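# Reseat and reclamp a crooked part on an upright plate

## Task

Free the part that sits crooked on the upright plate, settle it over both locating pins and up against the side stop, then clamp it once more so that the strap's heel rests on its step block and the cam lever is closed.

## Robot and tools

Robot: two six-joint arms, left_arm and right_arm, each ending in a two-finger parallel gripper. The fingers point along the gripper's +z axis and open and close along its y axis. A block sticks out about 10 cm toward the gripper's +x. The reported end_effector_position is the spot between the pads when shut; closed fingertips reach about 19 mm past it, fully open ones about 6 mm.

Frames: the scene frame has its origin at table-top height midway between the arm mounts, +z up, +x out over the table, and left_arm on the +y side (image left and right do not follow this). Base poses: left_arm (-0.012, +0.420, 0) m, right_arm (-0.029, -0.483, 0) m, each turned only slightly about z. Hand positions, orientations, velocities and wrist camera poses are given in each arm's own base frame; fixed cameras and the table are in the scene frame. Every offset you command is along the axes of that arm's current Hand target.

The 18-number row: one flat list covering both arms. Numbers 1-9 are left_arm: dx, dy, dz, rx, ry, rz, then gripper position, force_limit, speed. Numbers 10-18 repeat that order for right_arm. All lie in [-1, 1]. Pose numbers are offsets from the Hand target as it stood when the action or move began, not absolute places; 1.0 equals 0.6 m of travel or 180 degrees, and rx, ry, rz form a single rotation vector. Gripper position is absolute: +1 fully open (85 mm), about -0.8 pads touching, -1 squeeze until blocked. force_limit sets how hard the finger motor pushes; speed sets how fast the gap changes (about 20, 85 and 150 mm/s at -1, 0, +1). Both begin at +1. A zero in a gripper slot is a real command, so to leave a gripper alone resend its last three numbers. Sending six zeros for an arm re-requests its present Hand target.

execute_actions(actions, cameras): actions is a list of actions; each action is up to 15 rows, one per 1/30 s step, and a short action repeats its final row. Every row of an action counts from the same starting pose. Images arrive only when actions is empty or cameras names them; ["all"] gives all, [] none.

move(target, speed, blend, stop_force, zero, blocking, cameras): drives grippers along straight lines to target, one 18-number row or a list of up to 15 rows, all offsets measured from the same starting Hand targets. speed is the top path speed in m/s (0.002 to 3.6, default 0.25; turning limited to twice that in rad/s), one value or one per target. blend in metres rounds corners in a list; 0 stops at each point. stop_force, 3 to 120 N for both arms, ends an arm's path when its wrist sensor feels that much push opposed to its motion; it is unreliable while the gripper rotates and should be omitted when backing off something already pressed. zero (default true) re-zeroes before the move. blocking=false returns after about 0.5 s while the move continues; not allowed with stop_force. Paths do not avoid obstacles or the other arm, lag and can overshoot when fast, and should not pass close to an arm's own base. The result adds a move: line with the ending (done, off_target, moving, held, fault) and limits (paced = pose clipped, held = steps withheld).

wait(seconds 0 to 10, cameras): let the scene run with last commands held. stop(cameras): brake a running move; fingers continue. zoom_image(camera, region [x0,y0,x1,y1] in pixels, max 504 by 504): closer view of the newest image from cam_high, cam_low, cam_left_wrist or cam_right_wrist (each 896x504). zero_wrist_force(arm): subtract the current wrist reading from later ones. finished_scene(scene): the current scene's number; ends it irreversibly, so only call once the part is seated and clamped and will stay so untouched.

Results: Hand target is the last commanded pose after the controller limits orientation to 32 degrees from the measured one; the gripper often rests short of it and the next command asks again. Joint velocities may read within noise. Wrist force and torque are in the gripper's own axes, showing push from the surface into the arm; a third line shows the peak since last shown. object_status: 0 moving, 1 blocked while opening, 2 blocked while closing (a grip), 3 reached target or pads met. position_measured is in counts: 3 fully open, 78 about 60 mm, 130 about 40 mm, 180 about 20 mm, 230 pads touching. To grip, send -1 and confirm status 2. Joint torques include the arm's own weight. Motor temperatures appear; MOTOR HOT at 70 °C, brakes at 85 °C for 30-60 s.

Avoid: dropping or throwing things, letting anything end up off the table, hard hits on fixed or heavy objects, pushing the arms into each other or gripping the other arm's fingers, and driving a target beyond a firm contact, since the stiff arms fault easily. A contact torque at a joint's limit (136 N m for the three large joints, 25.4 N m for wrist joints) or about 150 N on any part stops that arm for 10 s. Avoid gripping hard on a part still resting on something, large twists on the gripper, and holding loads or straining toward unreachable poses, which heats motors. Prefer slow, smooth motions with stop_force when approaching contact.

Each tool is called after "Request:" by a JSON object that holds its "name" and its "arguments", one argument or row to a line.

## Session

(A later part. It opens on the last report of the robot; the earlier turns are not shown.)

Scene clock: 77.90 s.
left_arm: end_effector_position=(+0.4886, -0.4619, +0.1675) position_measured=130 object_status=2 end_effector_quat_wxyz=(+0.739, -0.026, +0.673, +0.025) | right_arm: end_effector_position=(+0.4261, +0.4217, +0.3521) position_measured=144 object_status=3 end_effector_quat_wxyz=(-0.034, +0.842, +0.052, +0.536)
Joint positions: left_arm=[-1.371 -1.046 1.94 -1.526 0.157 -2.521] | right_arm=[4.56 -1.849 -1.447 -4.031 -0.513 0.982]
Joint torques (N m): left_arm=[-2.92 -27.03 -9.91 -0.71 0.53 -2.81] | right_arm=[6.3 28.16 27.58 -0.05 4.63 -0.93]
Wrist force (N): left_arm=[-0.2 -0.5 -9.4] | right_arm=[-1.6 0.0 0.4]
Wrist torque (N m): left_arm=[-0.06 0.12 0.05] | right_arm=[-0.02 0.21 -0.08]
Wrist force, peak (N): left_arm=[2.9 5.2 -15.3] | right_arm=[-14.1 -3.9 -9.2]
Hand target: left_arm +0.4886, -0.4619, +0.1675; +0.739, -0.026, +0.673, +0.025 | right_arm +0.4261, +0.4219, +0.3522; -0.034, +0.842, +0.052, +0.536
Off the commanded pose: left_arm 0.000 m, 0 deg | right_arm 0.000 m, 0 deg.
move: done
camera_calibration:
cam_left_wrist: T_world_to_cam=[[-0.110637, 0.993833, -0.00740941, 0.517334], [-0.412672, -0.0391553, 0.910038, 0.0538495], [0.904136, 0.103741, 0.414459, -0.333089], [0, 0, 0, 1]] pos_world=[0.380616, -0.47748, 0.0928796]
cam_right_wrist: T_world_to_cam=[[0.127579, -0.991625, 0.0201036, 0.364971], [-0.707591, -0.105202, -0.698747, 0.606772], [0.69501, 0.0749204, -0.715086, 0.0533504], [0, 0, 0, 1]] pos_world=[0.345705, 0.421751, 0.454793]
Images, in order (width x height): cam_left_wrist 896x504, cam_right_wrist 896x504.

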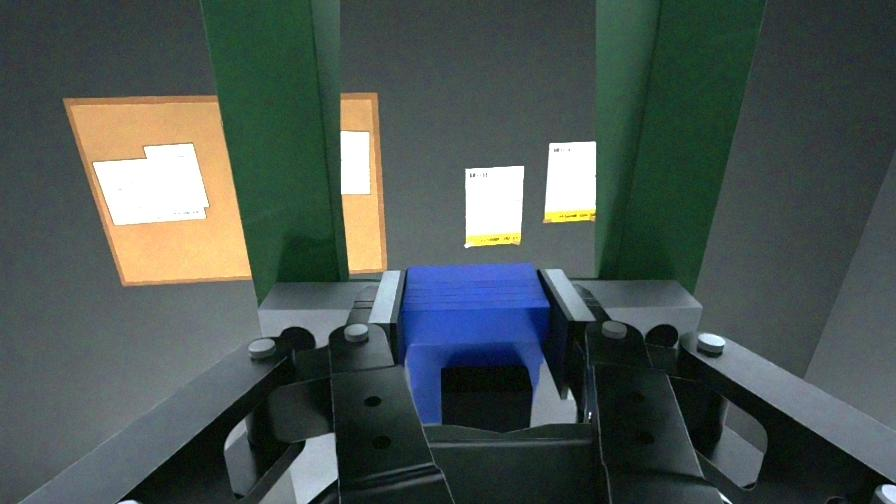

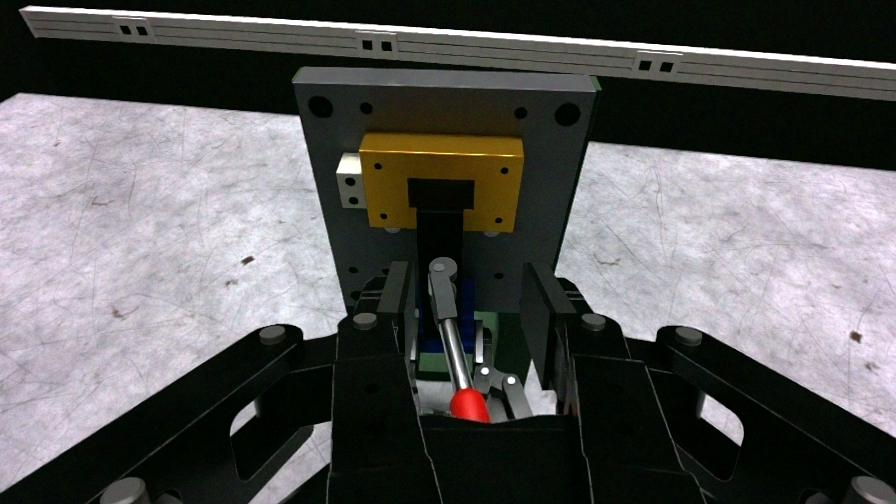

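Request:
{"name": "move", "arguments": {
  "target": [0,0,0,0,0,0,-1,-0.6,-1,-0.151,0,0.0705,0,0,0,-0.12,-0.6,0],
  "speed": 0.12
}}

Request:
{"name": "move", "arguments": {
  "target": [
    [0,0,0,0,0,0,-1,-0.6,-1,0.005,0.0433,0.0107,0.0664,0,-0.031,-0.12,-0.6,0],
    [0,0,0,0,0,0,-1,-0.6,-1,0.0142,0.0792,0.0305,0.1289,0,-0.0602,-0.12,-0.6,0],
    [0,0,0,0,0,0,-1,-0.6,-1,0.027,0.1081,0.0578,0.1913,0,-0.0893,-0.12,-0.6,0],
    [0,0,0,0,0,0,-1,-0.6,-1,0.0425,0.1284,0.0911,0.2537,0,-0.1184,-0.12,-0.6,0],
    [0,0,0,0,0,0,-1,-0.6,-1,0.0599,0.1384,0.1282,0.3161,0,-0.1476,-0.12,-0.6,0]
  ],
  "speed": 0.1,
  "blend": 0.004
}}

Request:
{"name": "move", "arguments": {
  "target": [0,0,0,0,0,0,-1,-0.6,-1,0,0.025,0,0,0,0,-0.12,-0.6,0],
  "speed": 0.02,
  "stop_force": 45,
  "cameras": ["cam_left_wrist","cam_right_wrist"]
}}

Scene clock: 79.53 s.
left_arm: end_effector_position=(+0.4886, -0.4619, +0.1675) position_measured=130 object_status=2 end_effector_quat_wxyz=(+0.739, -0.026, +0.673, +0.025) | right_arm: end_effector_position=(+0.4260, +0.4220, +0.2522) position_measured=144 object_status=3 end_effector_quat_wxyz=(-0.034, +0.842, +0.052, +0.536)
Joint positions: left_arm=[-1.371 -1.046 1.94 -1.526 0.157 -2.521] | right_arm=[4.561 -1.913 -1.626 -3.788 -0.513 0.983]
Joint torques (N m): left_arm=[-3.41 -27.15 -10.72 -0.69 0.5 -2.76] | right_arm=[-3 33.22 22.59 -0.53 4.47 1.05]
Wrist force (N): left_arm=[-0.3 -0.7 -9.5] | right_arm=[-1.5 -0.3 0.2]
Wrist torque (N m): left_arm=[-0.09 0.13 0.05] | right_arm=[-0.07 0.21 0.03]
Wrist force, peak (N): left_arm=[-0.5 -0.5 -9.5] | right_arm=[-3.5 -0.3 1.2]
Hand target: left_arm +0.4886, -0.4619, +0.1675; +0.739, -0.026, +0.673, +0.025 | right_arm +0.4260, +0.4220, +0.2522; -0.034, +0.842, +0.052, +0.536
Off the commanded pose: left_arm 0.000 m, 0 deg | right_arm 0.000 m, 0 deg.
move: done

Scene clock: 85.47 s.
left_arm: end_effector_position=(+0.4886, -0.4619, +0.1675) position_measured=130 object_status=2 end_effector_quat_wxyz=(+0.739, -0.026, +0.673, +0.025) | right_arm: end_effector_position=(+0.5206, +0.3500, +0.2520) position_measured=144 object_status=3 end_effector_quat_wxyz=(-0.308, +0.692, +0.483, +0.440)
Joint positions: left_arm=[-1.371 -1.046 1.94 -1.526 0.157 -2.521] | right_arm=[3.725 -1.852 -1.612 -3.345 -2.139 -0.301]
Joint torques (N m): left_arm=[-2.75 -27.14 -13.42 -0.58 0.68 1.05] | right_arm=[-5.44 30.79 15.9 2.09 2.02 -0.87]
Wrist force (N): left_arm=[-2.2 2.8 -2.3] | right_arm=[0.3 -13.0 3.9]
Wrist torque (N m): left_arm=[0.27 0.47 -0.27] | right_arm=[0.07 0.16 -0.19]
Wrist force, peak (N): left_arm=[-0.3 -0.8 -9.6] | right_arm=[-4.8 -15.4 -5.9]
Hand target: left_arm +0.4886, -0.4619, +0.1675; +0.739, -0.026, +0.673, +0.025 | right_arm +0.5205, +0.3500, +0.2520; -0.308, +0.692, +0.483, +0.440
Off the commanded pose: left_arm 0.000 m, 0 deg | right_arm 0.000 m, 0 deg.
move: done

Scene clock: 86.97 s.
left_arm: end_effector_position=(+0.4886, -0.4619, +0.1675) position_measured=130 object_status=2 end_effector_quat_wxyz=(+0.739, -0.026, +0.673, +0.025) | right_arm: end_effector_position=(+0.5304, +0.3467, +0.2524) position_measured=144 object_status=3 end_effector_quat_wxyz=(-0.311, +0.690, +0.484, +0.439)
Joint positions: left_arm=[-1.371 -1.046 1.94 -1.526 0.157 -2.521] | right_arm=[3.704 -1.876 -1.58 -3.36 -2.165 -0.314]
Joint torques (N m): left_arm=[-2.78 -27.47 -14.59 -0.66 0.58 1.83] | right_arm=[-25.35 33.94 39.65 5.52 14.28 -0.58]
Wrist force (N): left_arm=[-2.1 2.9 -2.2] | right_arm=[-10.9 -54.0 11.5]
Wrist torque (N m): left_arm=[0.28 0.43 -0.27] | right_arm=[0.68 0.31 -0.76]
Wrist force, peak (N): left_arm=[-2.4 2.8 -2.4] | right_arm=[-16.5 -57.8 20.7]
Hand target: left_arm +0.4886, -0.4619, +0.1675; +0.739, -0.026, +0.673, +0.025 | right_arm +0.5306, +0.3466, +0.2523; -0.310, +0.690, +0.484, +0.439 (not the last commanded pose)
Off the commanded pose: left_arm 0.000 m, 0 deg | right_arm 0.005 m, 0 deg.
move: contact (right_arm)
camera_calibration:
cam_left_wrist: T_world_to_cam=[[-0.110637, 0.993833, -0.00740941, 0.517334], [-0.412672, -0.0391553, 0.910038, 0.0538495], [0.904136, 0.103741, 0.414459, -0.333089], [0, 0, 0, 1]] pos_world=[0.380616, -0.47748, 0.0928796]
cam_right_wrist: T_world_to_cam=[[0.942294, -0.334342, 0.0172226, -0.380039], [-0.22701, -0.675912, -0.701148, 0.546539], [0.246065, 0.656779, -0.712807, -0.0490415], [0, 0, 0, 1]] pos_world=[0.494246, 0.274559, 0.354793]
Images, in order (width x height): cam_left_wrist 896x504, cam_right_wrist 896x504.

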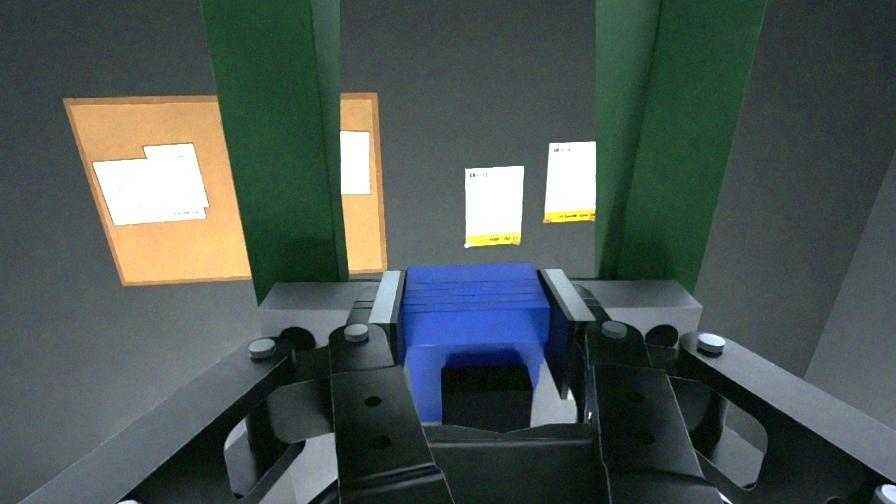

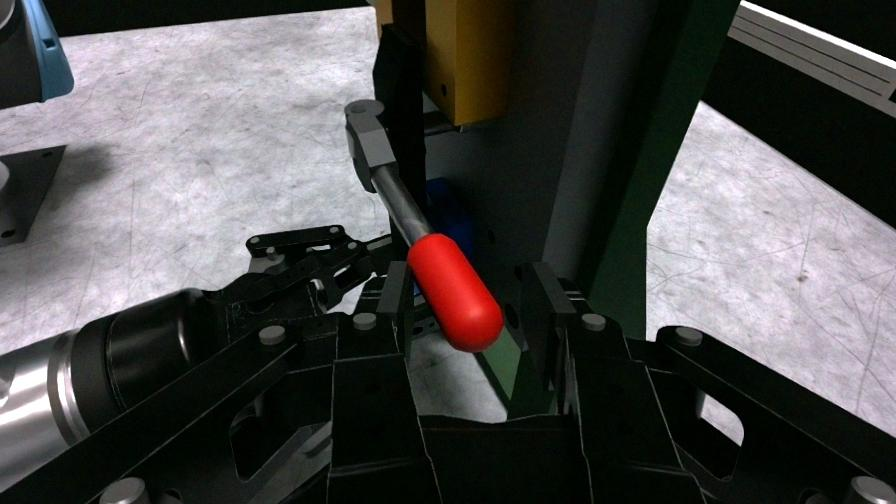

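Request:
{"name": "move", "arguments": {
  "target": [0.0017,0,0,0,0,0,-1,-0.6,-1,0,-0.02,0,0,0,0,-0.12,-0.6,0],
  "speed": 0.03
}}

Scene clock: 87.77 s.
left_arm: end_effector_position=(+0.4888, -0.4619, +0.1665) position_measured=130 object_status=2 end_effector_quat_wxyz=(+0.739, -0.026, +0.673, +0.025) | right_arm: end_effector_position=(+0.5193, +0.3506, +0.2523) position_measured=144 object_status=3 end_effector_quat_wxyz=(-0.310, +0.690, +0.484, +0.439) end_effector_velocity=(+0.001, +0.000, +0.000) end_effector_angular_velocity=(+0.002, -0.001, +0.003)
Joint positions: left_arm=[-1.371 -1.044 1.94 -1.528 0.157 -2.522] | right_arm=[3.726 -1.852 -1.612 -3.345 -2.145 -0.301]
Joint velocities: left_arm=[within noise] | right_arm=[-0.003 -0.004 0.005 0 -0.005 -0.002]
Joint torques (N m): left_arm=[-0.59 -8.79 -3.52 -1.08 1.53 -2.31] | right_arm=[-5.31 27.04 27.17 -2.14 -4.17 -1.22]
Wrist force (N): left_arm=[-39.4 16.3 -3.7] | right_arm=[0.8 4.1 -3.5]
Wrist torque (N m): left_arm=[-0.63 0.32 0.12] | right_arm=[-0.09 -0.07 -0.08]
Wrist force, peak (N): left_arm=[-39.6 17.3 -6.6] | right_arm=[-11.5 -53.9 11.8]
Hand target: left_arm +0.4887, -0.4619, +0.1665; +0.739, -0.026, +0.673, +0.025 | right_arm +0.5193, +0.3506, +0.2524; -0.310, +0.690, +0.484, +0.439
Off the commanded pose: left_arm 0.000 m, 0 deg | right_arm 0.000 m, 0 deg.
move: done

Request:
{"name": "move", "arguments": {
  "target": [
    [-0.0013,0,0,0,0,0,-1,-0.6,-1,0,0,-0.12,0,0,0,-0.12,-0.6,0],
    [-0.0013,0,0,0,0,0,1,-0.6,-1,0,0,-0.12,0,0,0,-0.12,-0.6,0],
    [-0.0013,0,-0.12,0,0,0,1,-0.6,-1,0,0,-0.12,0,0,0,-0.12,-0.6,0]
  ],
  "cameras": ["cam_right_wrist","cam_left_wrist"],
  "speed": [0.15,0.1,0.2]
}}

Request:
{"name": "zoom_image", "arguments": {
  "camera": "cam_right_wrist",
  "region": [320, 0, 640, 300]
}}

Scene clock: 93.53 s.
left_arm: end_effector_position=(+0.4174, -0.4671, +0.1606) position_measured=3 object_status=3 end_effector_quat_wxyz=(+0.739, -0.025, +0.673, +0.024) end_effector_velocity=(+0.000, +0.000, +0.000) end_effector_angular_velocity=(-0.002, -0.001, +0.001) | right_arm: end_effector_position=(+0.4973, +0.2892, +0.2827) position_measured=144 object_status=3 end_effector_quat_wxyz=(-0.310, +0.690, +0.484, +0.439)
Joint positions: left_arm=[-1.512 -0.897 2.131 -2.927 0.093 -1.452] | right_arm=[3.626 -1.756 -1.657 -3.432 -2.23 -0.364]
Joint velocities: left_arm=[0 0.001 0 -0.005 0.001 0.002] | right_arm=[within noise]
Joint torques (N m): left_arm=[-7.14 -46.95 -2.18 -4.94 3.07 1.49] | right_arm=[-5.88 36.26 31 -1.91 -3.37 -0.93]
Wrist force (N): left_arm=[-0.9 -1.6 -0.7] | right_arm=[-0.1 -0.5 -1.4]
Wrist torque (N m): left_arm=[-0.20 0.23 0.27] | right_arm=[-0.12 0.01 -0.09]
Wrist force, peak (N): left_arm=[-39.8 16.5 -3.5] | right_arm=[0.3 4.1 -3.8]
Hand target: left_arm +0.4172, -0.4671, +0.1606; +0.739, -0.026, +0.673, +0.025 | right_arm +0.4973, +0.2892, +0.2827; -0.310, +0.690, +0.484, +0.439
Off the commanded pose: left_arm 0.000 m, 0 deg | right_arm 0.000 m, 0 deg.
move: done
camera_calibration:
cam_left_wrist: T_world_to_cam=[[-0.107859, 0.99414, -0.00728138, 0.513541], [-0.413068, -0.0381512, 0.909901, 0.0311353], [0.90429, 0.101148, 0.414762, -0.266588], [0, 0, 0, 1]] pos_world=[0.309324, -0.482379, 0.0859799]
cam_right_wrist: T_world_to_cam=[[0.941981, -0.335201, 0.0176506, -0.368334], [-0.227431, -0.676033, -0.700895, 0.521506], [0.246873, 0.656216, -0.713046, 0.0183306], [0, 0, 0, 1]] pos_world=[0.461046, 0.217061, 0.385093]
Images, in order (width x height): cam_left_wrist 896x504, cam_right_wrist 896x504.

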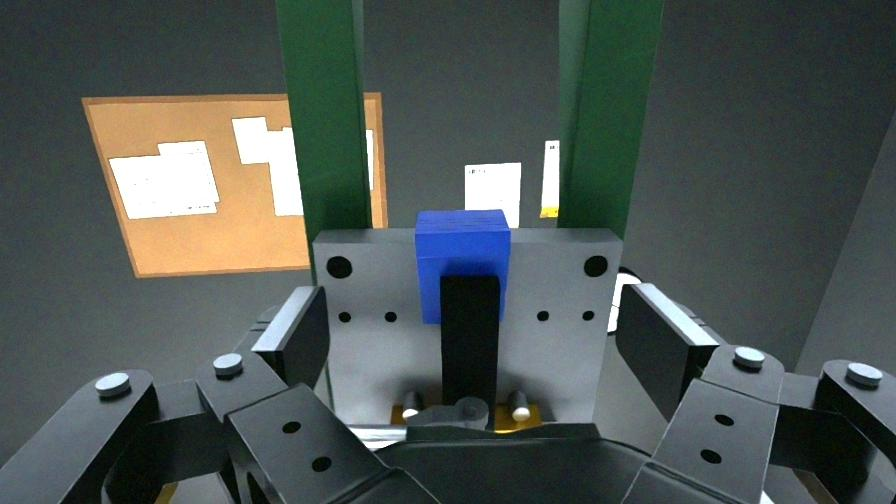

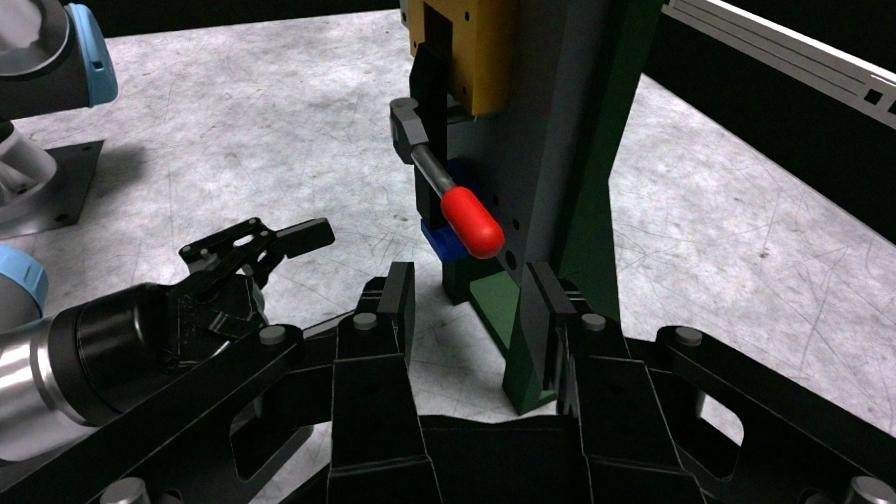

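Scaled by 1.575 from the camera's 896x504 image, which has a finer 1280x720 frame.

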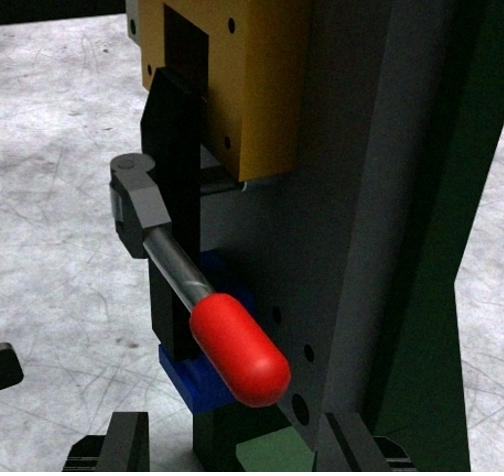

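Request:
{"name": "finished_scene", "arguments": {
  "scene": 2
}}

The scene is finished: the task was done.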